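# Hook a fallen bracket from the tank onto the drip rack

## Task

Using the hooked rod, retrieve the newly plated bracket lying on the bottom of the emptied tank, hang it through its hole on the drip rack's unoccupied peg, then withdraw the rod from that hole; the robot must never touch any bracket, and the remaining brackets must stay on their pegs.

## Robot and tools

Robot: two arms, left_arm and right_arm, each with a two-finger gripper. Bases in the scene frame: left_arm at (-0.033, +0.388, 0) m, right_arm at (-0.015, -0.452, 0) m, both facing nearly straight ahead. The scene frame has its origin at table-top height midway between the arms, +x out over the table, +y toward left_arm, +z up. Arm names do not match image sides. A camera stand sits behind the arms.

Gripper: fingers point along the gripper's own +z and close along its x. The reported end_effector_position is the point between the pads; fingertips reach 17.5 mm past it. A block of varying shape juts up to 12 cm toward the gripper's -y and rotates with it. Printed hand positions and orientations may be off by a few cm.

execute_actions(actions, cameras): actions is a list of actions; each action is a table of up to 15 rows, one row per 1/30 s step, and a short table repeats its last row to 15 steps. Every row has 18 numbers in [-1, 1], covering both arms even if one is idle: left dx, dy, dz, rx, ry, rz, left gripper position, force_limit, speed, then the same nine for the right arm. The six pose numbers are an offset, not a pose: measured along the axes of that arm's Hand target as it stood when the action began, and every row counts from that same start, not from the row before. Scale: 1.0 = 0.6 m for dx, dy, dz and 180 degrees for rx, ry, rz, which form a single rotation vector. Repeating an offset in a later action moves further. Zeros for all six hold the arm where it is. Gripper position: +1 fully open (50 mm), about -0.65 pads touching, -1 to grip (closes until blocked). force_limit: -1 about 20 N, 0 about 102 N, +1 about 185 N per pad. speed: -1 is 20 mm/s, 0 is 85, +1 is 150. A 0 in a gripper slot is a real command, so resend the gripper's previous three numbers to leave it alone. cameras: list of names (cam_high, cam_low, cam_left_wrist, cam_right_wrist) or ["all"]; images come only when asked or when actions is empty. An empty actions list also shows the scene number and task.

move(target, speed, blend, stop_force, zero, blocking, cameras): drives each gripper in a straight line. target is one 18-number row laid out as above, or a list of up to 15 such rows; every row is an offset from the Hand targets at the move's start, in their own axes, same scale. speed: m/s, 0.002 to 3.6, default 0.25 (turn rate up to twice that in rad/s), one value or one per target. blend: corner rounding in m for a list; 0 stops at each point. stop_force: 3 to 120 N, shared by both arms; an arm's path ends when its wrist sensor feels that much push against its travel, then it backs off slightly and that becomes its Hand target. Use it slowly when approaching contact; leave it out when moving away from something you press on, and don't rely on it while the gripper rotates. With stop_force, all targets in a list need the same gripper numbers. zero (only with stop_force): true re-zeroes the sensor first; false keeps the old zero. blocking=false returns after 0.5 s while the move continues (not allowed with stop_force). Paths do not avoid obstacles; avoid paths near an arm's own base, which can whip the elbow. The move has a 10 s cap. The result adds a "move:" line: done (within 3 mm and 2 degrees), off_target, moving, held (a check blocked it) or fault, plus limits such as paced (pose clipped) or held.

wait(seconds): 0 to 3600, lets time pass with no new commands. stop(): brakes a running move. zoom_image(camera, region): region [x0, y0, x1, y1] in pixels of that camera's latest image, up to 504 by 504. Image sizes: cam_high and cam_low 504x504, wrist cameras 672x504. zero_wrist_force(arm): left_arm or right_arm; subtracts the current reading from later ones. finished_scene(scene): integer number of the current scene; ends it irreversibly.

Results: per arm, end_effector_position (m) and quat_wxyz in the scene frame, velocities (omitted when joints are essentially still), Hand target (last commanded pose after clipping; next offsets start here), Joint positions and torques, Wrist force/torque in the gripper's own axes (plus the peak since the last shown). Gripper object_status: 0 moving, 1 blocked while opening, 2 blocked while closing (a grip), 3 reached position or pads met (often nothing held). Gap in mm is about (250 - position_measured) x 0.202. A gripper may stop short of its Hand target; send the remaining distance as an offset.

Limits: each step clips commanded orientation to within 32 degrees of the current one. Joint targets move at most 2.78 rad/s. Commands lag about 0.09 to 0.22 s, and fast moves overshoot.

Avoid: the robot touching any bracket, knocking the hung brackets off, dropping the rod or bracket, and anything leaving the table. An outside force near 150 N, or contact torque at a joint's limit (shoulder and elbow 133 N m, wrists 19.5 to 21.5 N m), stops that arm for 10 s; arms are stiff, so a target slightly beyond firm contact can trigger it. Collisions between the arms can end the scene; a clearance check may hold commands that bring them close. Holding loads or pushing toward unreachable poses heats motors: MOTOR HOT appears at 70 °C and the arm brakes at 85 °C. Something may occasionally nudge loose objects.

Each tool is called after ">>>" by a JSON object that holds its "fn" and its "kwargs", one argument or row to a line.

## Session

>>> {"fn": "execute_actions", "kwargs": {
  "actions": []
}}

>>> {"fn": "zoom_image", "kwargs": {
  "camera": "cam_high",
  "region": [90, 170, 400, 360]
}}

Scene clock: 0.00 s.
left_arm: end_effector_position=(+0.2937, +0.4479, +0.2735) position_measured=3 object_status=3 end_effector_quat_wxyz=(+0.187, +0.106, +0.974, +0.071) | right_arm: end_effector_position=(+0.4831, -0.1389, +0.2666) position_measured=4 object_status=3 end_effector_quat_wxyz=(+0.167, +0.445, +0.813, -0.336)
Joint positions: left_arm=[-0.467 -2.349 2.308 -1.84 -1.309 -1.781] | right_arm=[4.091 -2.123 -1.04 -2.233 1.187 0.533]
Joint velocities: within noise
Joint torques (N m): no reading
Wrist force (N): no reading
Wrist torque (N m): no reading
Wrist force, peak (N): no reading
Hand target: left_arm +0.2937, +0.4479, +0.2735; +0.187, +0.106, +0.974, +0.071 | right_arm +0.4831, -0.1389, +0.2666; +0.167, +0.445, +0.813, -0.336
Tool commands: left_gripper/position=+1.0 left_gripper/force_limit=+1.0 left_gripper/speed=+1.0 right_gripper/position=+0.992157 right_gripper/force_limit=+1.0 right_gripper/speed=+1.0

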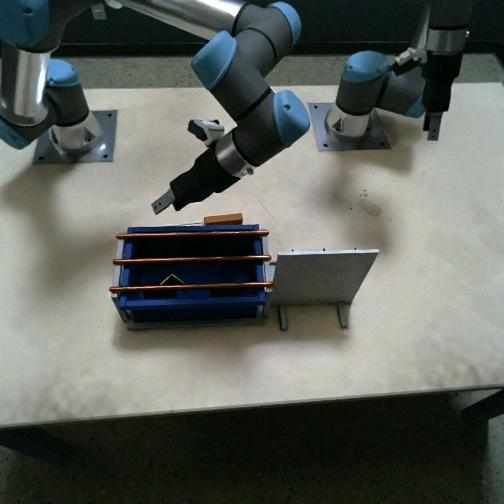

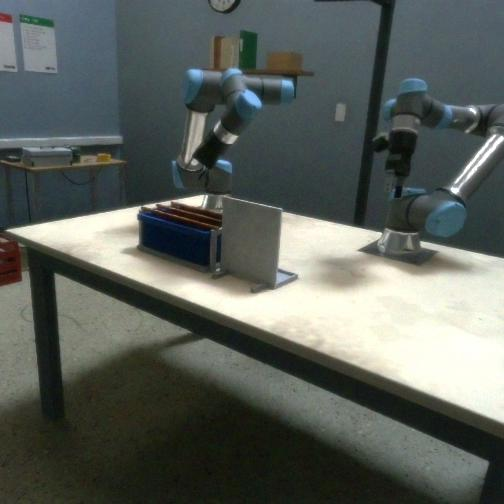

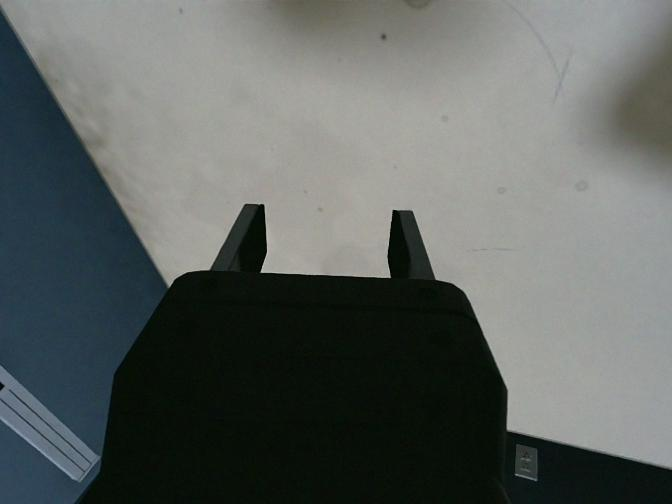

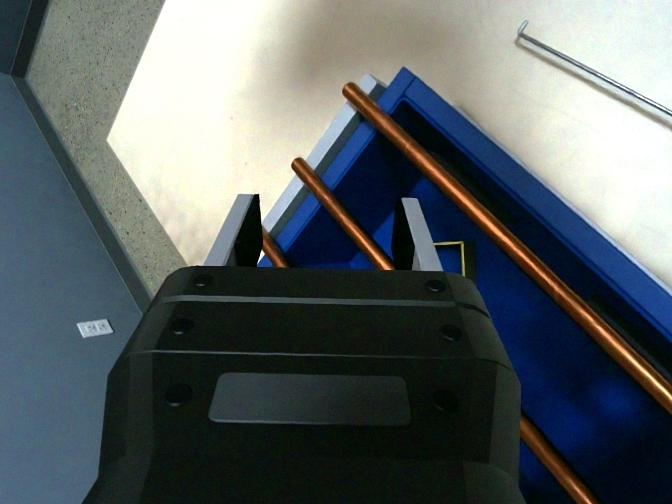

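Scaled by 1.626 from the camera's image (finer frame: 720x720).

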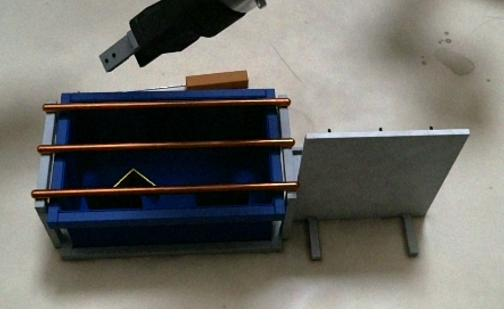

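>>> {"fn": "move", "kwargs": {
  "target": [0,0,0,0,0,0,1,1,1,0.0523,-0.101,-0.294,0.1318,0.2651,0.6414,1,1,1],
  "speed": 0.5,
  "cameras": ["cam_right_wrist","cam_high"]
}}

>>> {"fn": "zoom_image", "kwargs": {
  "camera": "cam_right_wrist",
  "region": [150, 0, 602, 270]
}}

>>> {"fn": "zoom_image", "kwargs": {
  "camera": "cam_high",
  "region": [90, 200, 290, 340]
}}

Scene clock: 5.93 s.
left_arm: end_effector_position=(+0.2937, +0.4479, +0.2735) position_measured=3 object_status=3 end_effector_quat_wxyz=(+0.187, +0.106, +0.974, +0.071) | right_arm: end_effector_position=(+0.4198, -0.0201, +0.3996) position_measured=3 object_status=3 end_effector_quat_wxyz=(+0.000, +1.000, +0.000, +0.000) end_effector_velocity=(+0.000, +0.000, +0.000) end_effector_angular_velocity=(+0.001, +0.000, -0.006)
Joint positions: left_arm=[-0.467 -2.349 2.308 -1.84 -1.309 -1.781] | right_arm=[4.129 -1.845 -1.073 -1.793 1.571 2.572]
Joint velocities: left_arm=[within noise] | right_arm=[0 0 0 0.001 0.001 0.005]
Joint torques (N m): left_arm=[0.27 5.29 -29.2 -3.82 0.61 -0.18] | right_arm=[-12.34 24.97 26.37 1.03 0.48 2.08]
Wrist force (N): left_arm=[-0.1 -0.2 -0.2] | right_arm=[-1.0 -0.5 0.7]
Wrist torque (N m): left_arm=[-0.03 0.01 0.01] | right_arm=[-0.11 0.09 -0.13]
Wrist force, peak (N): left_arm=[-0.4 -0.5 0.1] | right_arm=[-1.7 -0.5 0.4]
Hand target: left_arm +0.2937, +0.4479, +0.2735; +0.187, +0.106, +0.974, +0.071 | right_arm +0.4199, -0.0201, +0.3995; +0.000, +1.000, +0.000, +0.000
Off the commanded pose: left_arm 0.000 m, 0 deg | right_arm 0.000 m, 0 deg.
move: done
Images, in order (width x height): cam_high 504x504, cam_right_wrist 672x504.

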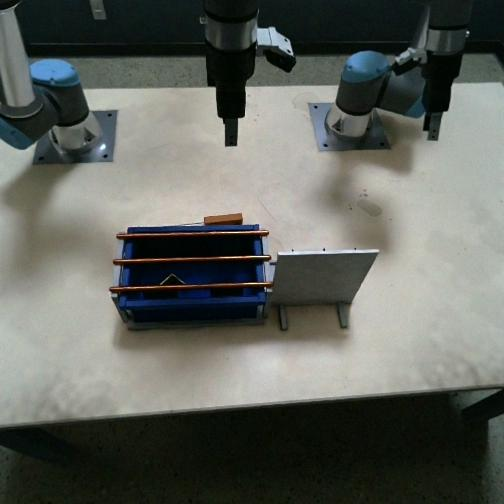

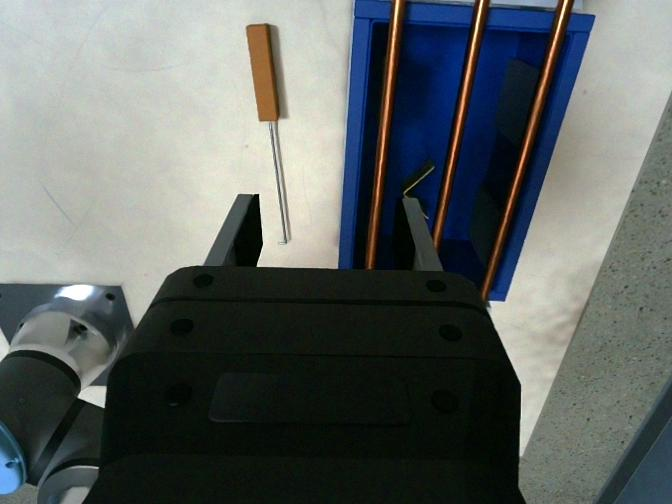

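Scaled by 1.115 from the camera's image (finer frame: 960x720).

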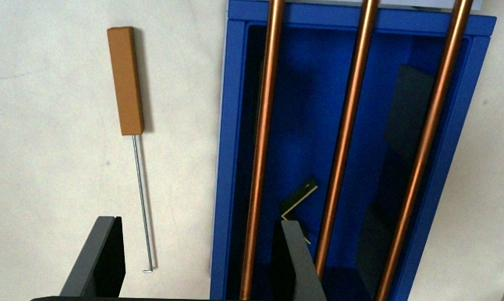

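Scaled by 2.520 from the camera's image (finer frame: 720x720).

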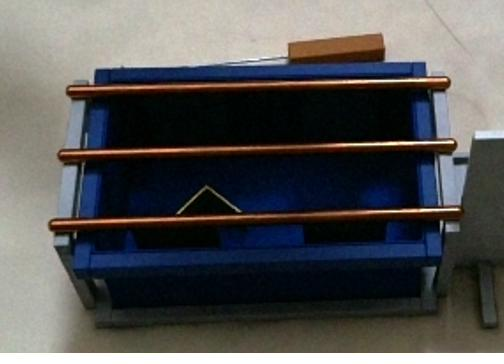

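>>> {"fn": "zoom_image", "kwargs": {
  "camera": "cam_right_wrist",
  "region": [262, 218, 302, 258]
}}

>>> {"fn": "move", "kwargs": {
  "target": [0,0,0,0,0,0,1,1,1,0.167,0.133,0.217,0,0,0,1,1,1],
  "speed": 0.5,
  "cameras": ["cam_right_wrist"]
}}

>>> {"fn": "zoom_image", "kwargs": {
  "camera": "cam_right_wrist",
  "region": [240, 60, 440, 260]
}}

Scaled by 12.600 from the camera's image (finer frame: 960x720).

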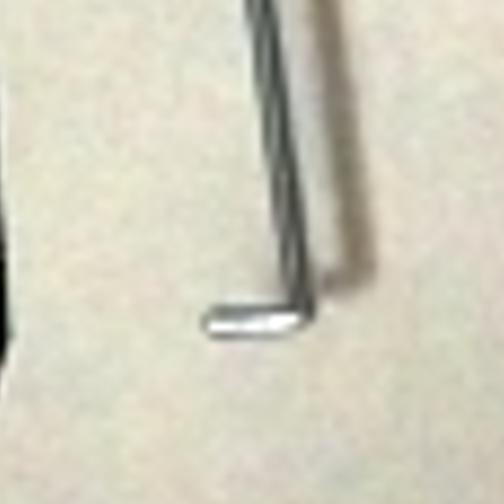

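Scene clock: 10.70 s.
left_arm: end_effector_position=(+0.2937, +0.4479, +0.2735) position_measured=3 object_status=3 end_effector_quat_wxyz=(+0.187, +0.106, +0.974, +0.071) | right_arm: end_effector_position=(+0.5201, -0.0997, +0.2694) position_measured=3 object_status=3 end_effector_quat_wxyz=(+0.000, +1.000, +0.000, +0.000)
Joint positions: left_arm=[-0.467 -2.349 2.308 -1.84 -1.309 -1.781] | right_arm=[3.919 -1.896 -1.34 -1.476 1.571 2.363]
Joint torques (N m): left_arm=[-0.41 5.18 -28.52 -3.6 0.7 -0.18] | right_arm=[-2.86 46.08 17.67 4.65 -0.37 -0.84]
Wrist force (N): left_arm=[-0.3 -0.1 -0.2] | right_arm=[-1.2 -0.7 0.8]
Wrist torque (N m): left_arm=[-0.01 0.05 0.00] | right_arm=[-0.13 0.16 -0.03]
Wrist force, peak (N): left_arm=[-0.6 -0.2 -0.4] | right_arm=[-3.3 -2.8 -2.1]
Hand target: left_arm +0.2937, +0.4479, +0.2735; +0.187, +0.106, +0.974, +0.071 | right_arm +0.5202, -0.0998, +0.2693; +0.000, +1.000, +0.000, +0.000
Off the commanded pose: left_arm 0.000 m, 0 deg | right_arm 0.000 m, 0 deg.
move: done

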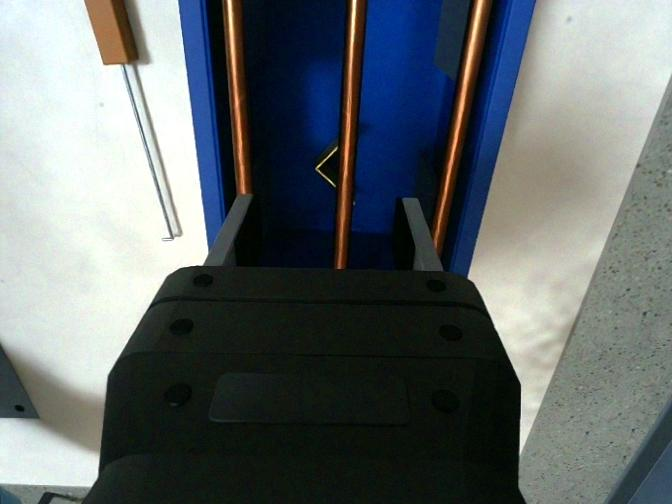

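Scaled by 2.520 from the camera's image (finer frame: 960x720).

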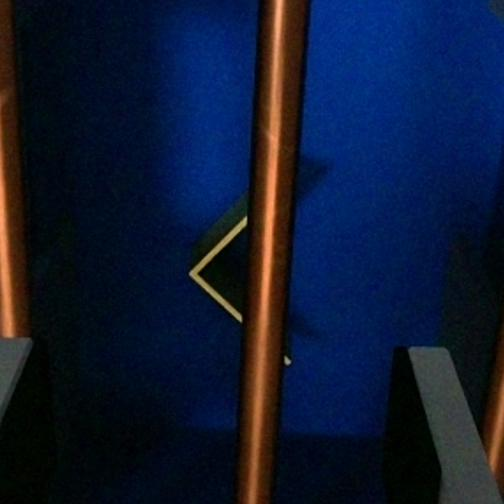

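>>> {"fn": "move", "kwargs": {
  "target": [
    [0,0,0,0,0,0,1,1,1,0.067,0.383,-0.083,0,0.2155,-0.974,1,1,1],
    [-0.218,-0.659,-0.002,0.1754,-0.0665,0.913,1,1,1,0.067,0.383,-0.083,0,0.2155,-0.974,1,1,1]
  ],
  "speed": 0.7,
  "blend": 0.03,
  "cameras": ["cam_right_wrist","cam_left_wrist"]
}}

>>> {"fn": "zoom_image", "kwargs": {
  "camera": "cam_right_wrist",
  "region": [280, 60, 440, 220]
}}

Scene clock: 21.37 s.
left_arm: end_effector_position=(+0.3408, +0.0348, +0.2500) position_measured=3 object_status=3 end_effector_quat_wxyz=(+0.000, +1.000, +0.001, +0.000) end_effector_velocity=(+0.001, +0.000, +0.001) end_effector_angular_velocity=(-0.001, -0.003, -0.006) | right_arm: end_effector_position=(+0.5604, -0.3296, +0.3190) position_measured=3 object_status=3 end_effector_quat_wxyz=(+0.000, +0.004, +0.976, +0.216)
Joint positions: left_arm=[-1.018 -1.54 1.741 -1.772 -1.571 0.55] | right_arm=[3.383 -1.735 -1.508 -1.349 1.991 -1.282]
Joint velocities: left_arm=[0 0 -0.002 0 0.002 0.005] | right_arm=[within noise]
Joint torques (N m): left_arm=[1.74 -19.8 -32.18 -4.58 -1.42 1.69] | right_arm=[13.25 45.92 29.62 0.44 -1.11 0.23]
Wrist force (N): left_arm=[-1.3 1.0 0.0] | right_arm=[-0.5 -1.1 0.9]
Wrist torque (N m): left_arm=[0.02 0.10 0.10] | right_arm=[-0.09 0.02 0.07]
Wrist force, peak (N): left_arm=[-0.7 3.2 0.1] | right_arm=[-1.3 -1.4 1.3]
Hand target: left_arm +0.3408, +0.0347, +0.2500; +0.000, +1.000, +0.000, +0.000 | right_arm +0.5604, -0.3296, +0.3190; +0.000, +0.004, +0.976, +0.216
Off the commanded pose: left_arm 0.000 m, 0 deg | right_arm 0.000 m, 0 deg.
move: done
Images, in order (width x height): cam_left_wrist 672x504, cam_right_wrist 672x504.

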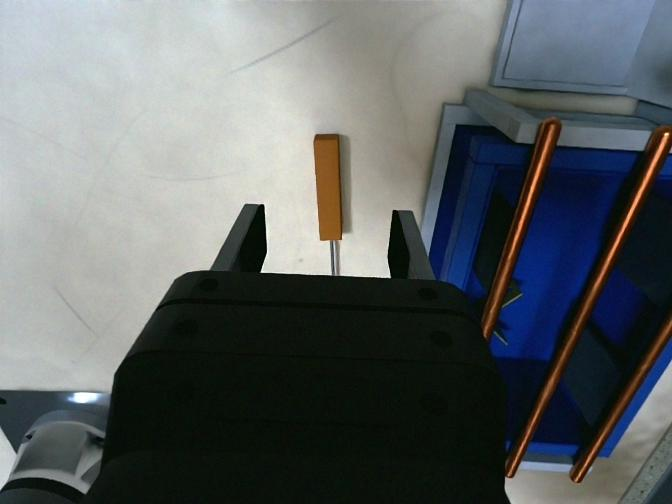

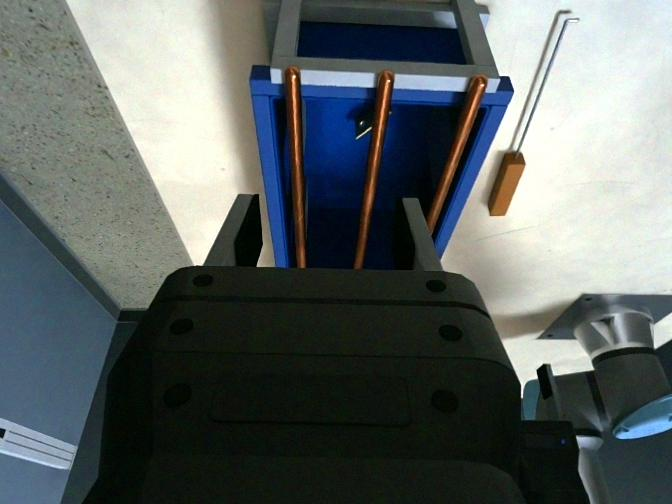

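Scaled by 3.150 from the camera's image (finer frame: 960x720).

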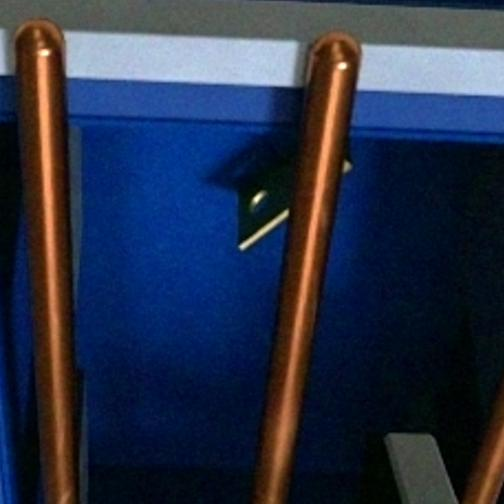

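>>> {"fn": "move", "kwargs": {
  "target": [0.0,0.035,0.28,0,0,0,1,1,1,0,0,0,0,0,0,1,1,1],
  "speed": 0.4,
  "cameras": ["cam_left_wrist"]
}}

Scene clock: 29.30 s.
left_arm: end_effector_position=(+0.3409, +0.0137, +0.0821) position_measured=3 object_status=3 end_effector_quat_wxyz=(+0.000, +1.000, +0.000, +0.000) | right_arm: end_effector_position=(+0.5604, -0.3296, +0.3190) position_measured=3 object_status=3 end_effector_quat_wxyz=(+0.000, +0.004, +0.976, +0.216)
Joint positions: left_arm=[-1.04 -1.337 1.979 -2.213 -1.571 0.529] | right_arm=[3.383 -1.735 -1.508 -1.349 1.991 -1.282]
Joint torques (N m): left_arm=[6.55 -22.99 -13.86 -5.55 1.46 1.68] | right_arm=[13.7 46.2 29.88 0.22 -0.91 2.08]
Wrist force (N): left_arm=[-1.5 1.3 0.4] | right_arm=[-0.4 -1.0 0.8]
Wrist torque (N m): left_arm=[0.07 0.16 0.15] | right_arm=[-0.07 0.00 0.07]
Wrist force, peak (N): left_arm=[-2.0 1.4 4.1] | right_arm=[-0.5 -1.5 0.9]
Hand target: left_arm +0.3409, +0.0137, +0.0820; +0.000, +1.000, +0.000, +0.000 | right_arm +0.5604, -0.3296, +0.3190; +0.000, +0.004, +0.976, +0.216
Off the commanded pose: left_arm 0.000 m, 0 deg | right_arm 0.000 m, 0 deg.
move: done

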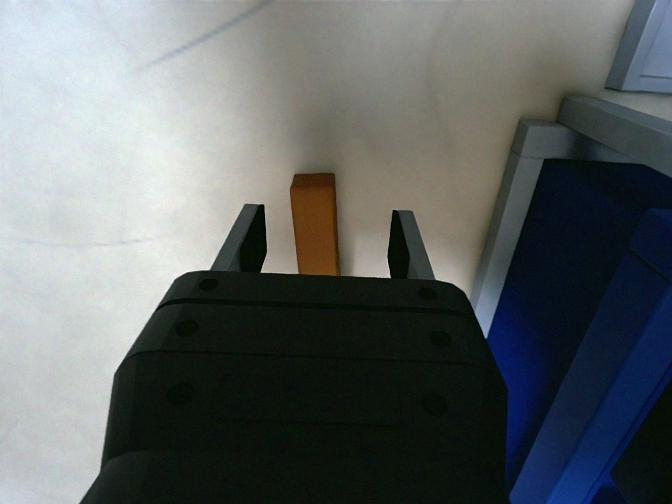

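>>> {"fn": "move", "kwargs": {
  "target": [-0.009,0.042,0.0,0,0,0,1,1,1,0,0,0,0,0,0,1,1,1],
  "speed": 0.2
}}

>>> {"fn": "move", "kwargs": {
  "target": [0,0,0.1,0,0,0,1,1,1,0,0,0,0,0,0,1,1,1],
  "speed": 0.05,
  "stop_force": 8,
  "cameras": ["cam_left_wrist"]
}}

Scene clock: 31.27 s.
left_arm: end_effector_position=(+0.3355, -0.0114, +0.0819) position_measured=3 object_status=3 end_effector_quat_wxyz=(+0.000, +1.000, +0.000, +0.000) | right_arm: end_effector_position=(+0.5604, -0.3296, +0.3190) position_measured=3 object_status=3 end_effector_quat_wxyz=(+0.000, +0.004, +0.976, +0.216)
Joint positions: left_arm=[-1.072 -1.306 1.938 -2.203 -1.571 0.496] | right_arm=[3.383 -1.735 -1.508 -1.349 1.991 -1.282]
Joint torques (N m): left_arm=[-3.89 -33.82 -24.86 -5.66 -0.02 -0.21] | right_arm=[13.08 46.84 28.5 0.54 -0.74 2.11]
Wrist force (N): left_arm=[-1.6 1.5 -0.2] | right_arm=[-0.7 -1.2 0.8]
Wrist torque (N m): left_arm=[0.12 0.17 0.16] | right_arm=[-0.10 0.04 0.07]
Wrist force, peak (N): left_arm=[-2.9 3.5 -0.1] | right_arm=[-0.4 -1.2 0.9]
Hand target: left_arm +0.3355, -0.0115, +0.0820; +0.000, +1.000, +0.000, +0.000 | right_arm +0.5604, -0.3296, +0.3190; +0.000, +0.004, +0.976, +0.216
Off the commanded pose: left_arm 0.000 m, 0 deg | right_arm 0.000 m, 0 deg.
move: done

Scene clock: 33.53 s.
left_arm: end_effector_position=(+0.3355, -0.0115, +0.0220) position_measured=3 object_status=3 end_effector_quat_wxyz=(+0.000, +1.000, +0.000, +0.000) | right_arm: end_effector_position=(+0.5604, -0.3296, +0.3190) position_measured=3 object_status=3 end_effector_quat_wxyz=(+0.000, +0.004, +0.976, +0.216)
Joint positions: left_arm=[-1.073 -1.206 1.996 -2.361 -1.571 0.496] | right_arm=[3.383 -1.735 -1.508 -1.349 1.991 -1.282]
Joint torques (N m): left_arm=[-0.9 -44.49 -30.04 -1.63 1.53 1.32] | right_arm=[13.24 47.2 29.6 0.12 -0.79 2.17]
Wrist force (N): left_arm=[-1.2 0.8 0.3] | right_arm=[-0.5 -0.9 0.6]
Wrist torque (N m): left_arm=[0.03 0.10 0.17] | right_arm=[-0.06 0.01 0.07]
Wrist force, peak (N): left_arm=[-2.0 1.4 -0.5] | right_arm=[-0.5 -1.3 0.8]
Hand target: left_arm +0.3355, -0.0115, +0.0220; +0.000, +1.000, +0.000, +0.000 | right_arm +0.5604, -0.3296, +0.3190; +0.000, +0.004, +0.976, +0.216
Off the commanded pose: left_arm 0.000 m, 0 deg | right_arm 0.000 m, 0 deg.
move: done

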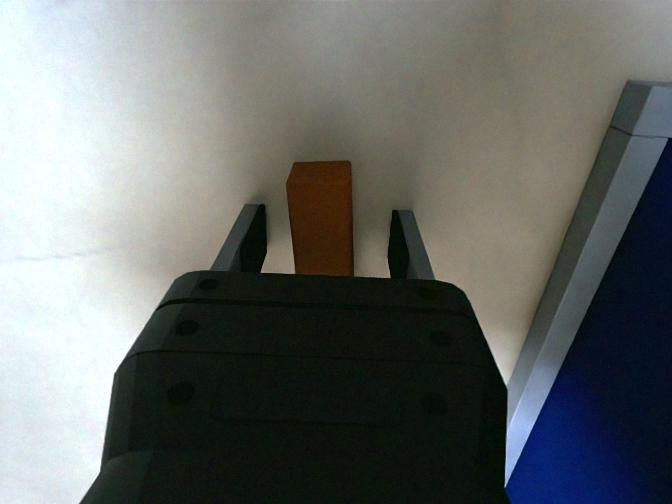

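>>> {"fn": "move", "kwargs": {
  "target": [-0.005,0,0,0,0,0,1,1,1,0,0,0,0,0,0,1,1,1],
  "speed": 0.05
}}

>>> {"fn": "move", "kwargs": {
  "target": [0,0,0,0,0,0,-1,-0.6,-0.6,0,0,0,0,0,0,1,1,1]
}}

>>> {"fn": "move", "kwargs": {
  "target": [
    [0,0,-0.6,0,0,0,-1,-0.6,-0.6,0,0,0,0,0,0,1,1,1],
    [0.199,0.226,-0.73,0.439,0.396,0.322,-1,-0.6,-0.6,0,0,0,0,0,0,1,1,1]
  ],
  "speed": 0.4,
  "blend": 0.03,
  "cameras": ["cam_high","cam_left_wrist","cam_right_wrist"]
}}

>>> {"fn": "zoom_image", "kwargs": {
  "camera": "cam_high",
  "region": [110, 130, 270, 310]
}}

Scene clock: 45.70 s.
left_arm: end_effector_position=(+0.3325, -0.0115, +0.0220) position_measured=3 object_status=3 end_effector_quat_wxyz=(+0.000, +1.000, +0.000, +0.000) | right_arm: end_effector_position=(+0.5604, -0.3296, +0.3190) position_measured=3 object_status=3 end_effector_quat_wxyz=(+0.000, +0.004, +0.976, +0.216)
Joint positions: left_arm=[-1.078 -1.21 2.002 -2.363 -1.571 0.491] | right_arm=[3.383 -1.735 -1.508 -1.349 1.991 -1.282]
Joint torques (N m): left_arm=[6.94 -26.1 -29.86 -1.36 1.4 1.6] | right_arm=[13.51 46.26 29.37 0.47 -0.48 2.08]
Wrist force (N): left_arm=[-1.3 0.7 0.1] | right_arm=[-0.4 -1.0 0.7]
Wrist torque (N m): left_arm=[0.01 0.12 0.18] | right_arm=[-0.07 -0.01 0.07]
Wrist force, peak (N): left_arm=[-1.9 0.9 0.5] | right_arm=[-0.5 -1.3 0.9]
Hand target: left_arm +0.3325, -0.0115, +0.0220; +0.000, +1.000, +0.000, +0.000 | right_arm +0.5604, -0.3296, +0.3190; +0.000, +0.004, +0.976, +0.216
Off the commanded pose: left_arm 0.000 m, 0 deg | right_arm 0.000 m, 0 deg.
move: done

Scene clock: 46.53 s.
left_arm: end_effector_position=(+0.3325, -0.0115, +0.0220) position_measured=143 object_status=2 end_effector_quat_wxyz=(+0.000, +1.000, +0.000, +0.000) | right_arm: end_effector_position=(+0.5604, -0.3296, +0.3190) position_measured=3 object_status=3 end_effector_quat_wxyz=(+0.000, +0.004, +0.976, +0.216)
Joint positions: left_arm=[-1.078 -1.21 2.002 -2.363 -1.571 0.491] | right_arm=[3.383 -1.735 -1.508 -1.349 1.991 -1.282]
Joint torques (N m): left_arm=[5.02 -26.96 -27.25 -1.22 1.44 1.59] | right_arm=[14.08 48 28.21 0.24 -0.63 2.11]
Wrist force (N): left_arm=[-1.2 1.0 -1.2] | right_arm=[-0.5 -1.1 0.8]
Wrist torque (N m): left_arm=[0.02 0.14 0.17] | right_arm=[-0.08 0.02 0.06]
Wrist force, peak (N): left_arm=[-1.6 0.8 -1.1] | right_arm=[-0.6 -1.2 0.8]
Hand target: left_arm +0.3325, -0.0115, +0.0220; +0.000, +1.000, +0.000, +0.000 | right_arm +0.5604, -0.3296, +0.3190; +0.000, +0.004, +0.976, +0.216
Off the commanded pose: left_arm 0.000 m, 0 deg | right_arm 0.000 m, 0 deg.
move: done

Scene clock: 51.27 s.
left_arm: end_effector_position=(+0.4519, -0.1469, +0.4601) position_measured=143 object_status=2 end_effector_quat_wxyz=(+0.526, -0.541, +0.455, -0.472) | right_arm: end_effector_position=(+0.5604, -0.3296, +0.3190) position_measured=3 object_status=3 end_effector_quat_wxyz=(+0.000, +0.004, +0.976, +0.216)
Joint positions: left_arm=[-1.408 -1.053 0.981 0.078 0.022 -0.038] | right_arm=[3.383 -1.735 -1.508 -1.349 1.991 -1.282]
Joint torques (N m): left_arm=[-6.97 -39.77 -30.74 -1.39 -1.48 0.23] | right_arm=[13.44 46.18 28.53 0.63 -0.32 1.93]
Wrist force (N): left_arm=[-2.1 6.4 1.3] | right_arm=[-0.5 -1.2 0.9]
Wrist torque (N m): left_arm=[0.84 0.46 0.24] | right_arm=[-0.11 0.01 0.07]
Wrist force, peak (N): left_arm=[-2.9 6.8 1.3] | right_arm=[-0.7 -1.3 0.6]
Hand target: left_arm +0.4519, -0.1469, +0.4600; +0.568, -0.491, +0.416, -0.512 | right_arm +0.5604, -0.3296, +0.3190; +0.000, +0.004, +0.976, +0.216
Off the commanded pose: left_arm 0.000 m, 10 deg | right_arm 0.000 m, 0 deg.
move: off_target (left_arm)

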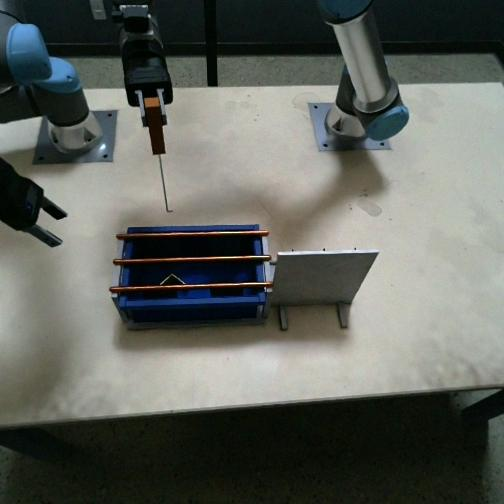

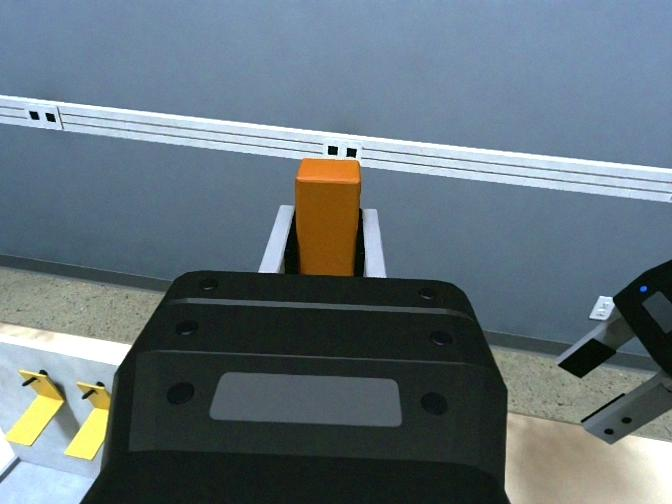

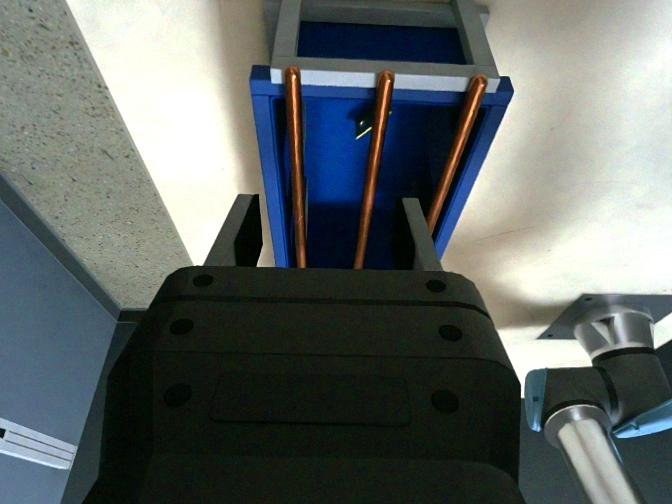

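Scaled by 2.800 from the camera's image (finer frame: 720x720).

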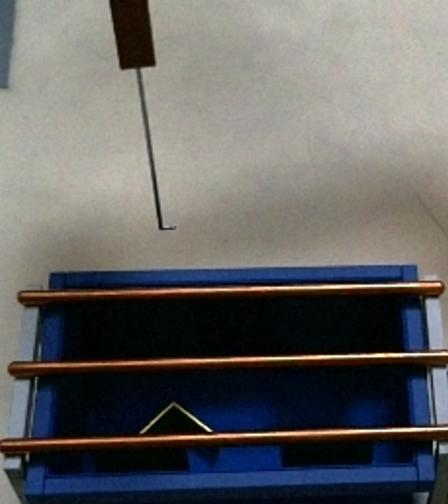

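>>> {"fn": "move", "kwargs": {
  "target": [-0.249,-0.036,-0.165,-0.439,-0.396,-0.322,-1,-0.6,-0.6,0,0,0,0,0,0,1,1,1],
  "speed": 0.5
}}

>>> {"fn": "move", "kwargs": {
  "target": [
    [0,0,0,0,0,0.5,-1,-0.6,-0.6,0,0,0,0,0,0,1,1,1],
    [0,0,0,0,0,0.98,-1,-0.6,-0.6,0,0,0,0,0,0,1,1,1]
  ],
  "speed": 0.6,
  "blend": 0.2
}}

Scene clock: 60.90 s.
left_arm: end_effector_position=(+0.3323, -0.0117, +0.4599) position_measured=143 object_status=2 end_effector_quat_wxyz=(+0.000, +1.000, +0.000, +0.000) | right_arm: end_effector_position=(+0.5604, -0.3296, +0.3190) position_measured=3 object_status=3 end_effector_quat_wxyz=(+0.000, +0.004, +0.976, +0.216)
Joint positions: left_arm=[-1.078 -1.435 1.083 -1.219 -1.57 0.49] | right_arm=[3.383 -1.735 -1.508 -1.349 1.991 -1.282]
Joint torques (N m): left_arm=[2.91 -30.42 -28.2 -2.27 -1.46 1.3] | right_arm=[12.63 46.56 29.06 0.62 -0.15 1.8]
Wrist force (N): left_arm=[-1.3 1.4 0.3] | right_arm=[-0.4 -1.2 0.8]
Wrist torque (N m): left_arm=[0.12 0.09 0.15] | right_arm=[-0.09 0.01 0.07]
Wrist force, peak (N): left_arm=[-4.2 8.0 1.3] | right_arm=[-0.6 -1.2 0.9]
Hand target: left_arm +0.3323, -0.0117, +0.4599; +0.000, +1.000, +0.000, +0.000 | right_arm +0.5604, -0.3296, +0.3190; +0.000, +0.004, +0.976, +0.216
Off the commanded pose: left_arm 0.000 m, 0 deg | right_arm 0.000 m, 0 deg.
move: done

Scene clock: 64.03 s.
left_arm: end_effector_position=(+0.3323, -0.0117, +0.4599) position_measured=143 object_status=2 end_effector_quat_wxyz=(+0.000, -0.032, +0.999, +0.000) end_effector_velocity=(+0.000, +0.000, +0.000) end_effector_angular_velocity=(+0.000, +0.000, -0.007) | right_arm: end_effector_position=(+0.5604, -0.3296, +0.3190) position_measured=3 object_status=3 end_effector_quat_wxyz=(+0.000, +0.004, +0.976, +0.216)
Joint positions: left_arm=[-1.078 -1.435 1.083 -1.219 -1.571 3.569] | right_arm=[3.383 -1.735 -1.508 -1.349 1.991 -1.282]
Joint velocities: left_arm=[-0.001 0 0 0 0 0.006] | right_arm=[within noise]
Joint torques (N m): left_arm=[0.86 -23.22 -36.62 -0.96 1.48 1.63] | right_arm=[12.12 46.39 29.72 0.75 0.04 1.89]
Wrist force (N): left_arm=[-1.3 1.3 0.6] | right_arm=[-0.4 -1.1 0.7]
Wrist torque (N m): left_arm=[0.11 0.10 0.03] | right_arm=[-0.08 0.00 0.06]
Wrist force, peak (N): left_arm=[-1.8 1.3 0.5] | right_arm=[-0.6 -1.3 0.9]
Hand target: left_arm +0.3323, -0.0117, +0.4599; +0.000, -0.032, +0.999, +0.000 | right_arm +0.5604, -0.3296, +0.3190; +0.000, +0.004, +0.976, +0.216
Off the commanded pose: left_arm 0.000 m, 0 deg | right_arm 0.000 m, 0 deg.
move: done

>>> {"fn": "move", "kwargs": {
  "target": [-0.185,-0.238,0,0.443,-0.398,-0.3336,-1,-0.6,-0.6,0,0,0,0,0,0,1,1,1],
  "speed": 0.4,
  "cameras": ["cam_high"]
}}

>>> {"fn": "zoom_image", "kwargs": {
  "camera": "cam_high",
  "region": [110, 130, 270, 310]
}}

Scene clock: 71.77 s.
left_arm: end_effector_position=(+0.4522, -0.1472, +0.4599) position_measured=143 object_status=2 end_effector_quat_wxyz=(+0.530, -0.444, +0.464, -0.553) | right_arm: end_effector_position=(+0.5604, -0.3296, +0.3190) position_measured=3 object_status=3 end_effector_quat_wxyz=(+0.000, +0.004, +0.976, +0.216)
Joint positions: left_arm=[-1.39 -0.907 1.329 -4.239 -0.283 3.799] | right_arm=[3.383 -1.735 -1.508 -1.349 1.991 -1.282]
Joint torques (N m): left_arm=[-5.55 -54.31 -18.8 0.08 0.34 1.58] | right_arm=[12.55 47.1 29.17 0.8 0.08 1.55]
Wrist force (N): left_arm=[-2.3 6.6 0.5] | right_arm=[-0.6 -1.3 0.9]
Wrist torque (N m): left_arm=[0.95 0.46 0.25] | right_arm=[-0.11 0.03 0.06]
Wrist force, peak (N): left_arm=[-3.1 7.4 1.4] | right_arm=[-0.7 -1.3 0.8]
Hand target: left_arm +0.4521, -0.1472, +0.4600; +0.530, -0.444, +0.464, -0.554 | right_arm +0.5604, -0.3296, +0.3190; +0.000, +0.004, +0.976, +0.216
Off the commanded pose: left_arm 0.000 m, 0 deg | right_arm 0.000 m, 0 deg.
move: done

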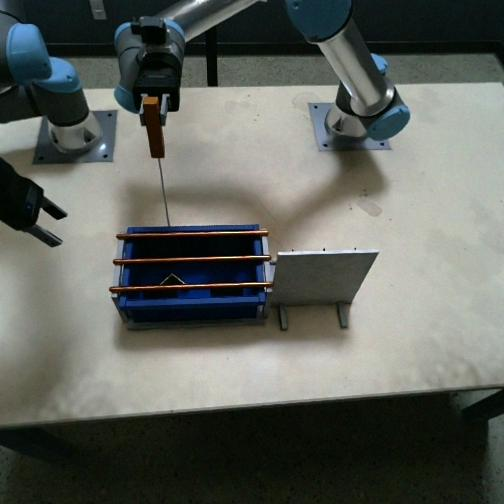

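Scaled by 2.800 from the camera's image (finer frame: 720x720).

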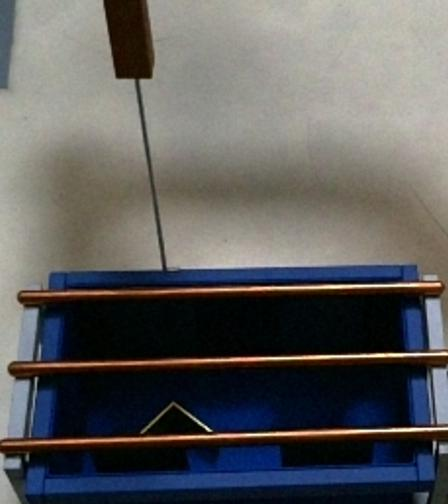

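>>> {"fn": "move", "kwargs": {
  "target": [0,0.2627,-0.0463,0,0,0,-1,-0.6,-0.6,0,0,0,0,0,0,1,1,1],
  "speed": 0.12,
  "stop_force": 6,
  "cameras": ["cam_high","cam_right_wrist"]
}}

>>> {"fn": "zoom_image", "kwargs": {
  "camera": "cam_high",
  "region": [140, 220, 220, 300]
}}

>>> {"fn": "zoom_image", "kwargs": {
  "camera": "cam_right_wrist",
  "region": [320, 80, 440, 220]
}}

Scene clock: 76.30 s.
left_arm: end_effector_position=(+0.4523, -0.1471, +0.2999) position_measured=143 object_status=2 end_effector_quat_wxyz=(+0.530, -0.444, +0.464, -0.554) | right_arm: end_effector_position=(+0.5604, -0.3296, +0.3190) position_measured=3 object_status=3 end_effector_quat_wxyz=(+0.000, +0.004, +0.976, +0.216)
Joint positions: left_arm=[-1.39 -0.699 1.421 -4.54 -0.283 3.798] | right_arm=[3.383 -1.735 -1.508 -1.349 1.991 -1.282]
Joint torques (N m): left_arm=[0.07 -51.45 -26.67 2.25 -2.53 -1.73] | right_arm=[11.68 46.9 29.21 0.7 0.21 1.72]
Wrist force (N): left_arm=[-2.2 6.5 0.9] | right_arm=[-0.4 -1.0 0.6]
Wrist torque (N m): left_arm=[0.86 0.48 0.23] | right_arm=[-0.06 0.00 0.06]
Wrist force, peak (N): left_arm=[-2.4 8.3 1.1] | right_arm=[-0.8 -1.2 0.9]
Hand target: left_arm +0.4523, -0.1471, +0.2999; +0.530, -0.444, +0.464, -0.554 | right_arm +0.5604, -0.3296, +0.3190; +0.000, +0.004, +0.976, +0.216
Off the commanded pose: left_arm 0.000 m, 0 deg | right_arm 0.000 m, 0 deg.
move: done

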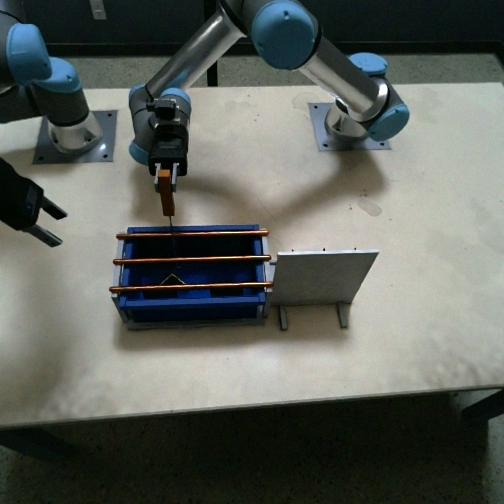

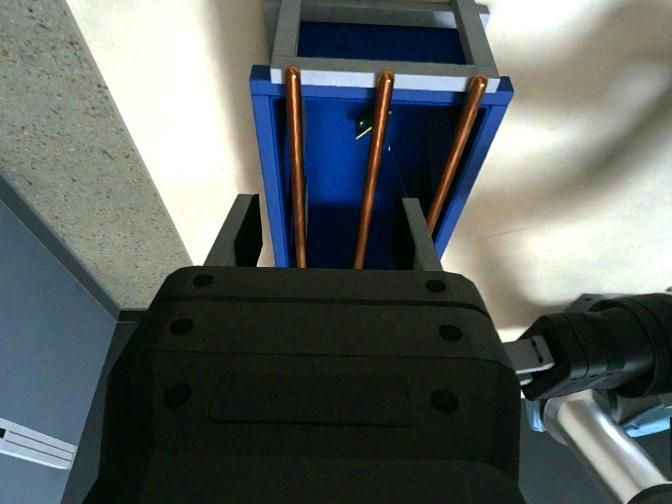

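Scaled by 6.300 from the camera's image (finer frame: 720x720).

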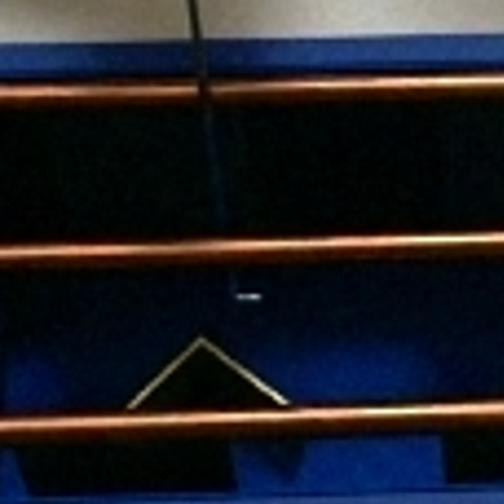

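Scaled by 3.600 from the camera's image (finer frame: 960x720).

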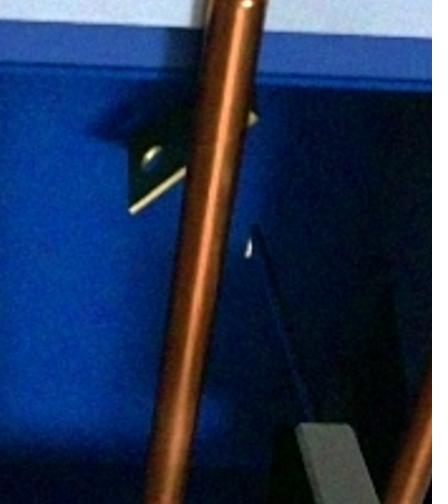

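>>> {"fn": "move", "kwargs": {
  "target": [
    [0.0092,0.0098,0.0558,0,0,0,-1,-0.6,-0.6,0,0,0,0,0,0,1,1,1]
  ],
  "speed": 0.08,
  "cameras": ["cam_high","cam_right_wrist"]
}}

>>> {"fn": "zoom_image", "kwargs": {
  "camera": "cam_high",
  "region": [140, 220, 220, 300]
}}

>>> {"fn": "zoom_image", "kwargs": {
  "camera": "cam_right_wrist",
  "region": [320, 80, 440, 220]
}}

Scene clock: 81.77 s.
left_arm: end_effector_position=(+0.4860, -0.1541, +0.2999) position_measured=143 object_status=2 end_effector_quat_wxyz=(+0.530, -0.444, +0.464, -0.554) | right_arm: end_effector_position=(+0.5604, -0.3296, +0.3190) position_measured=3 object_status=3 end_effector_quat_wxyz=(+0.000, +0.004, +0.976, +0.216)
Joint positions: left_arm=[-1.335 -0.667 1.373 -4.42 -0.328 3.69] | right_arm=[3.383 -1.735 -1.508 -1.349 1.991 -1.282]
Joint torques (N m): left_arm=[0.09 -60.92 -12.63 0.89 0.19 0.55] | right_arm=[11.91 45.75 28.1 0.6 0.73 1.55]
Wrist force (N): left_arm=[-2.5 6.6 -0.9] | right_arm=[-0.5 -1.1 0.8]
Wrist torque (N m): left_arm=[0.63 0.44 0.40] | right_arm=[-0.08 0.02 0.06]
Wrist force, peak (N): left_arm=[-3.2 7.0 -2.3] | right_arm=[-0.4 -1.4 0.9]
Hand target: left_arm +0.4860, -0.1541, +0.3000; +0.530, -0.444, +0.464, -0.554 | right_arm +0.5604, -0.3296, +0.3190; +0.000, +0.004, +0.976, +0.216
Off the commanded pose: left_arm 0.000 m, 0 deg | right_arm 0.000 m, 0 deg.
move: done

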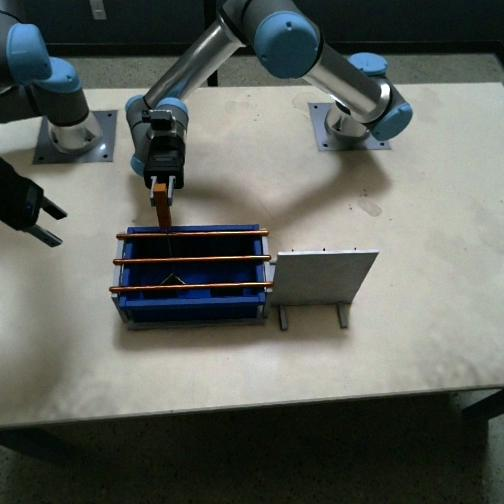

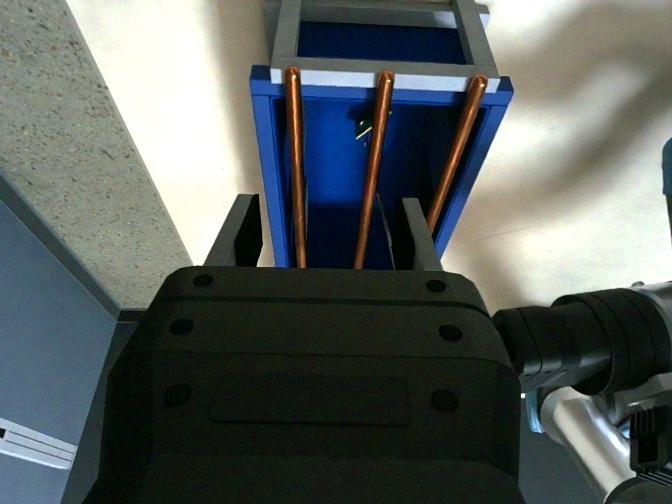

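Scaled by 6.300 from the camera's image (finer frame: 720x720).

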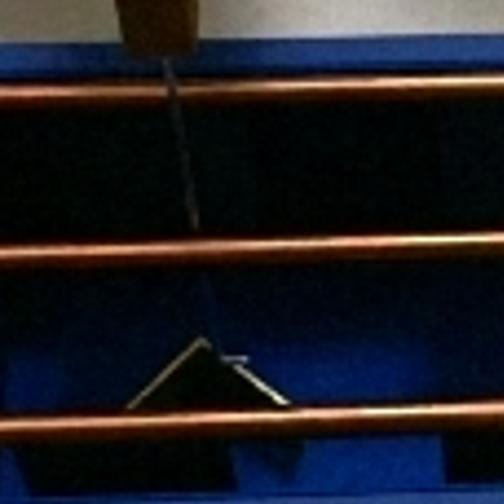

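Scaled by 3.600 from the camera's image (finer frame: 960x720).

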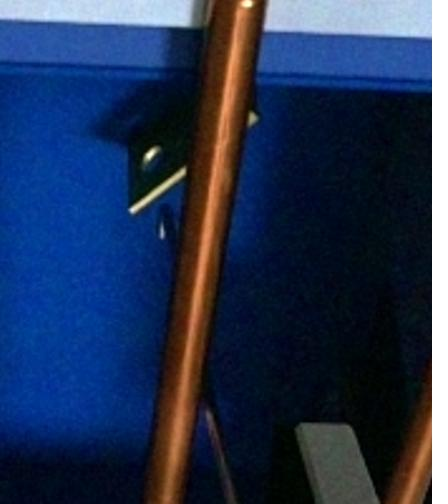

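>>> {"fn": "move", "kwargs": {
  "target": [
    [0.005,0.0035,-0.038,0.0333,0,0,-1,-0.6,-0.6,0,0,0,0,0,0,1,1,1],
    [0.005,0.0532,-0.0462,0.0333,0,0,-1,-0.6,-0.6,0,0,0,0,0,0,1,1,1]
  ],
  "speed": 0.08,
  "cameras": ["cam_high","cam_right_wrist"]
}}

>>> {"fn": "zoom_image", "kwargs": {
  "camera": "cam_high",
  "region": [140, 220, 220, 300]
}}

>>> {"fn": "zoom_image", "kwargs": {
  "camera": "cam_right_wrist",
  "region": [330, 90, 410, 170]
}}

Scene clock: 89.13 s.
left_arm: end_effector_position=(+0.4642, -0.1562, +0.2637) position_measured=143 object_status=2 end_effector_quat_wxyz=(+0.553, -0.416, +0.434, -0.577) end_effector_velocity=(+0.000, +0.000, +0.003) end_effector_angular_velocity=(+0.002, -0.002, -0.001) | right_arm: end_effector_position=(+0.5604, -0.3296, +0.3190) position_measured=3 object_status=3 end_effector_quat_wxyz=(+0.000, +0.004, +0.976, +0.216)
Joint positions: left_arm=[-1.362 -0.566 1.304 -4.737 -0.374 3.965] | right_arm=[3.383 -1.735 -1.508 -1.349 1.991 -1.282]
Joint velocities: left_arm=[0.001 -0.003 0 0.005 -0.002 0.001] | right_arm=[within noise]
Joint torques (N m): left_arm=[6.26 -64.24 -20.49 4.19 -3.63 1.55] | right_arm=[12.46 46.39 27.64 0.74 0.76 1.29]
Wrist force (N): left_arm=[-2.4 6.5 1.0] | right_arm=[-0.3 -1.2 0.8]
Wrist torque (N m): left_arm=[0.93 0.55 0.22] | right_arm=[-0.10 -0.02 0.06]
Wrist force, peak (N): left_arm=[-2.6 7.7 0.4] | right_arm=[-0.7 -1.4 0.7]
Hand target: left_arm +0.4642, -0.1562, +0.2637; +0.553, -0.416, +0.435, -0.577 | right_arm +0.5604, -0.3296, +0.3190; +0.000, +0.004, +0.976, +0.216
Off the commanded pose: left_arm 0.000 m, 0 deg | right_arm 0.000 m, 0 deg.
move: done

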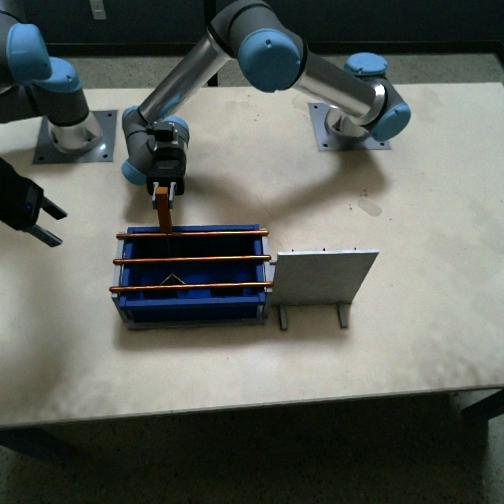

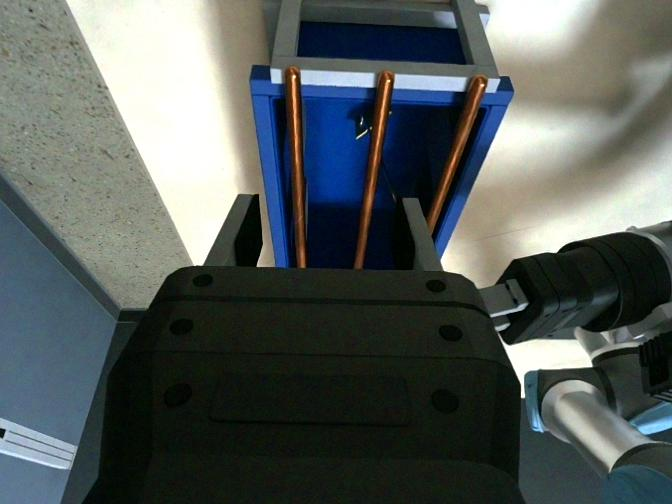

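Scaled by 6.300 from the camera's image (finer frame: 720x720).

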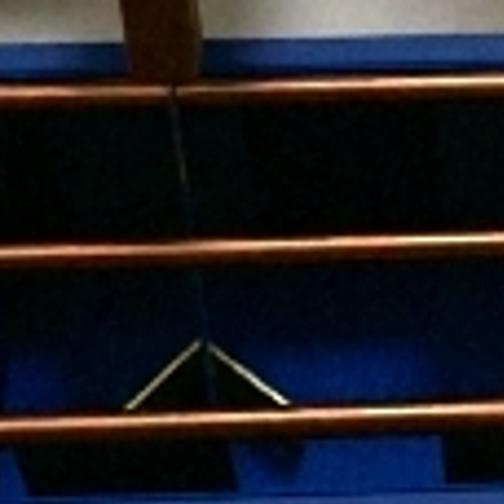

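Scaled by 6.300 from the camera's image (finer frame: 960x720).

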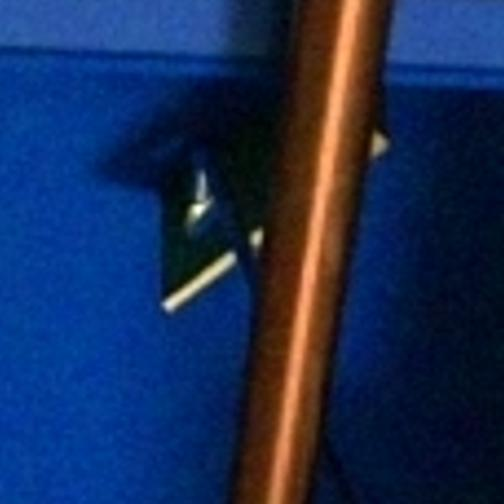

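>>> {"fn": "move", "kwargs": {
  "target": [
    [0,0.0208,-0.006,0,0,0,-1,-0.6,-0.6,0,0,0,0,0,0,1,1,1]
  ],
  "speed": 0.03,
  "stop_force": 4,
  "cameras": ["cam_high","cam_right_wrist"]
}}

>>> {"fn": "zoom_image", "kwargs": {
  "camera": "cam_high",
  "region": [140, 220, 220, 300]
}}

>>> {"fn": "zoom_image", "kwargs": {
  "camera": "cam_right_wrist",
  "region": [330, 90, 410, 170]
}}

Scene clock: 100.97 s.
left_arm: end_effector_position=(+0.4642, -0.1562, +0.2507) position_measured=143 object_status=2 end_effector_quat_wxyz=(+0.553, -0.416, +0.435, -0.577) | right_arm: end_effector_position=(+0.5604, -0.3296, +0.3190) position_measured=3 object_status=3 end_effector_quat_wxyz=(+0.000, +0.004, +0.976, +0.216)
Joint positions: left_arm=[-1.362 -0.545 1.3 -4.755 -0.374 3.965] | right_arm=[3.383 -1.735 -1.508 -1.349 1.991 -1.282]
Joint torques (N m): left_arm=[-2.36 -62.67 -10.83 4.13 -1.41 1.7] | right_arm=[12.2 45.58 27.91 0.79 1.01 1.29]
Wrist force (N): left_arm=[-2.2 6.7 0.8] | right_arm=[-0.6 -1.1 0.7]
Wrist torque (N m): left_arm=[0.98 0.53 0.20] | right_arm=[-0.09 0.02 0.07]
Wrist force, peak (N): left_arm=[-2.4 7.1 0.6] | right_arm=[-0.7 -1.2 0.9]
Hand target: left_arm +0.4642, -0.1562, +0.2507; +0.553, -0.416, +0.435, -0.577 | right_arm +0.5604, -0.3296, +0.3190; +0.000, +0.004, +0.976, +0.216
Off the commanded pose: left_arm 0.000 m, 0 deg | right_arm 0.000 m, 0 deg.
move: done

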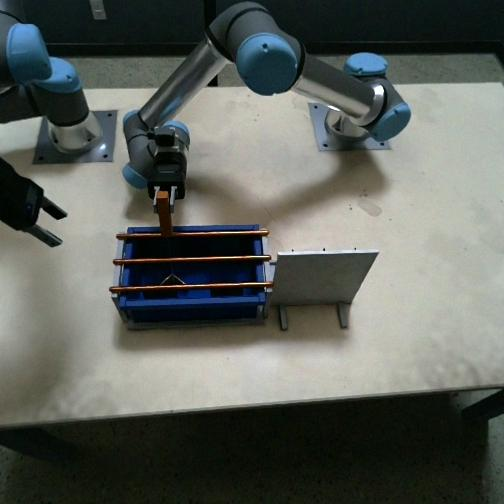

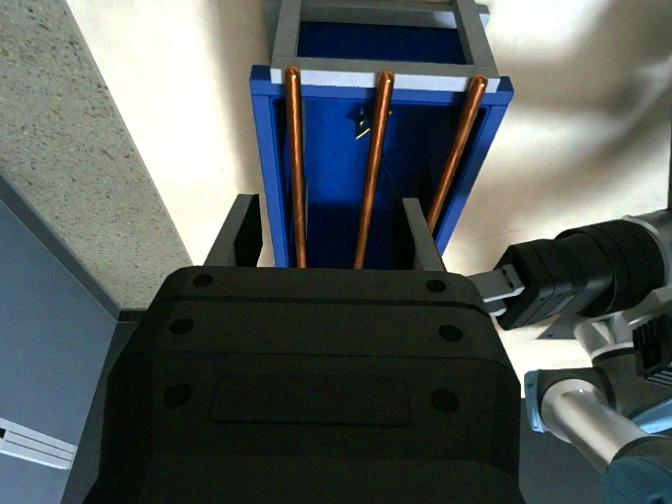

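Scaled by 6.300 from the camera's image (finer frame: 720x720).

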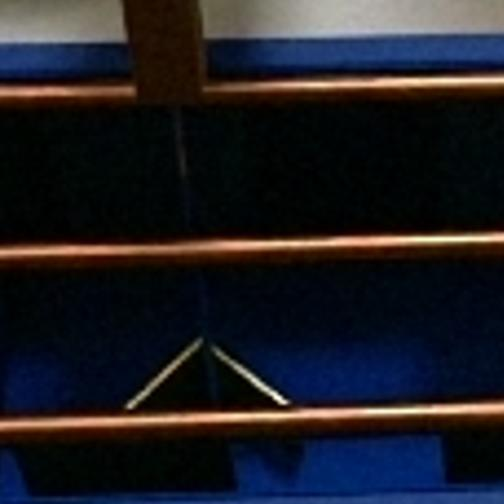

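Scaled by 6.300 from the camera's image (finer frame: 960x720).

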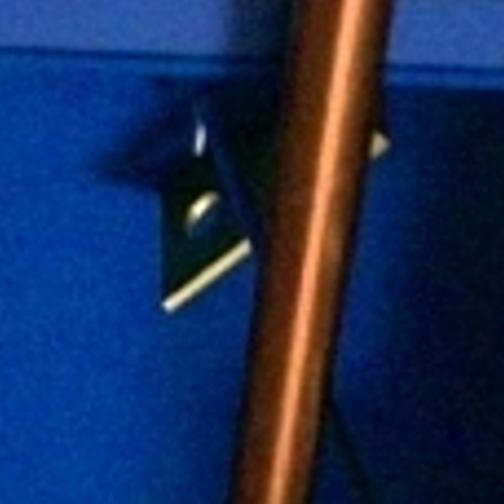

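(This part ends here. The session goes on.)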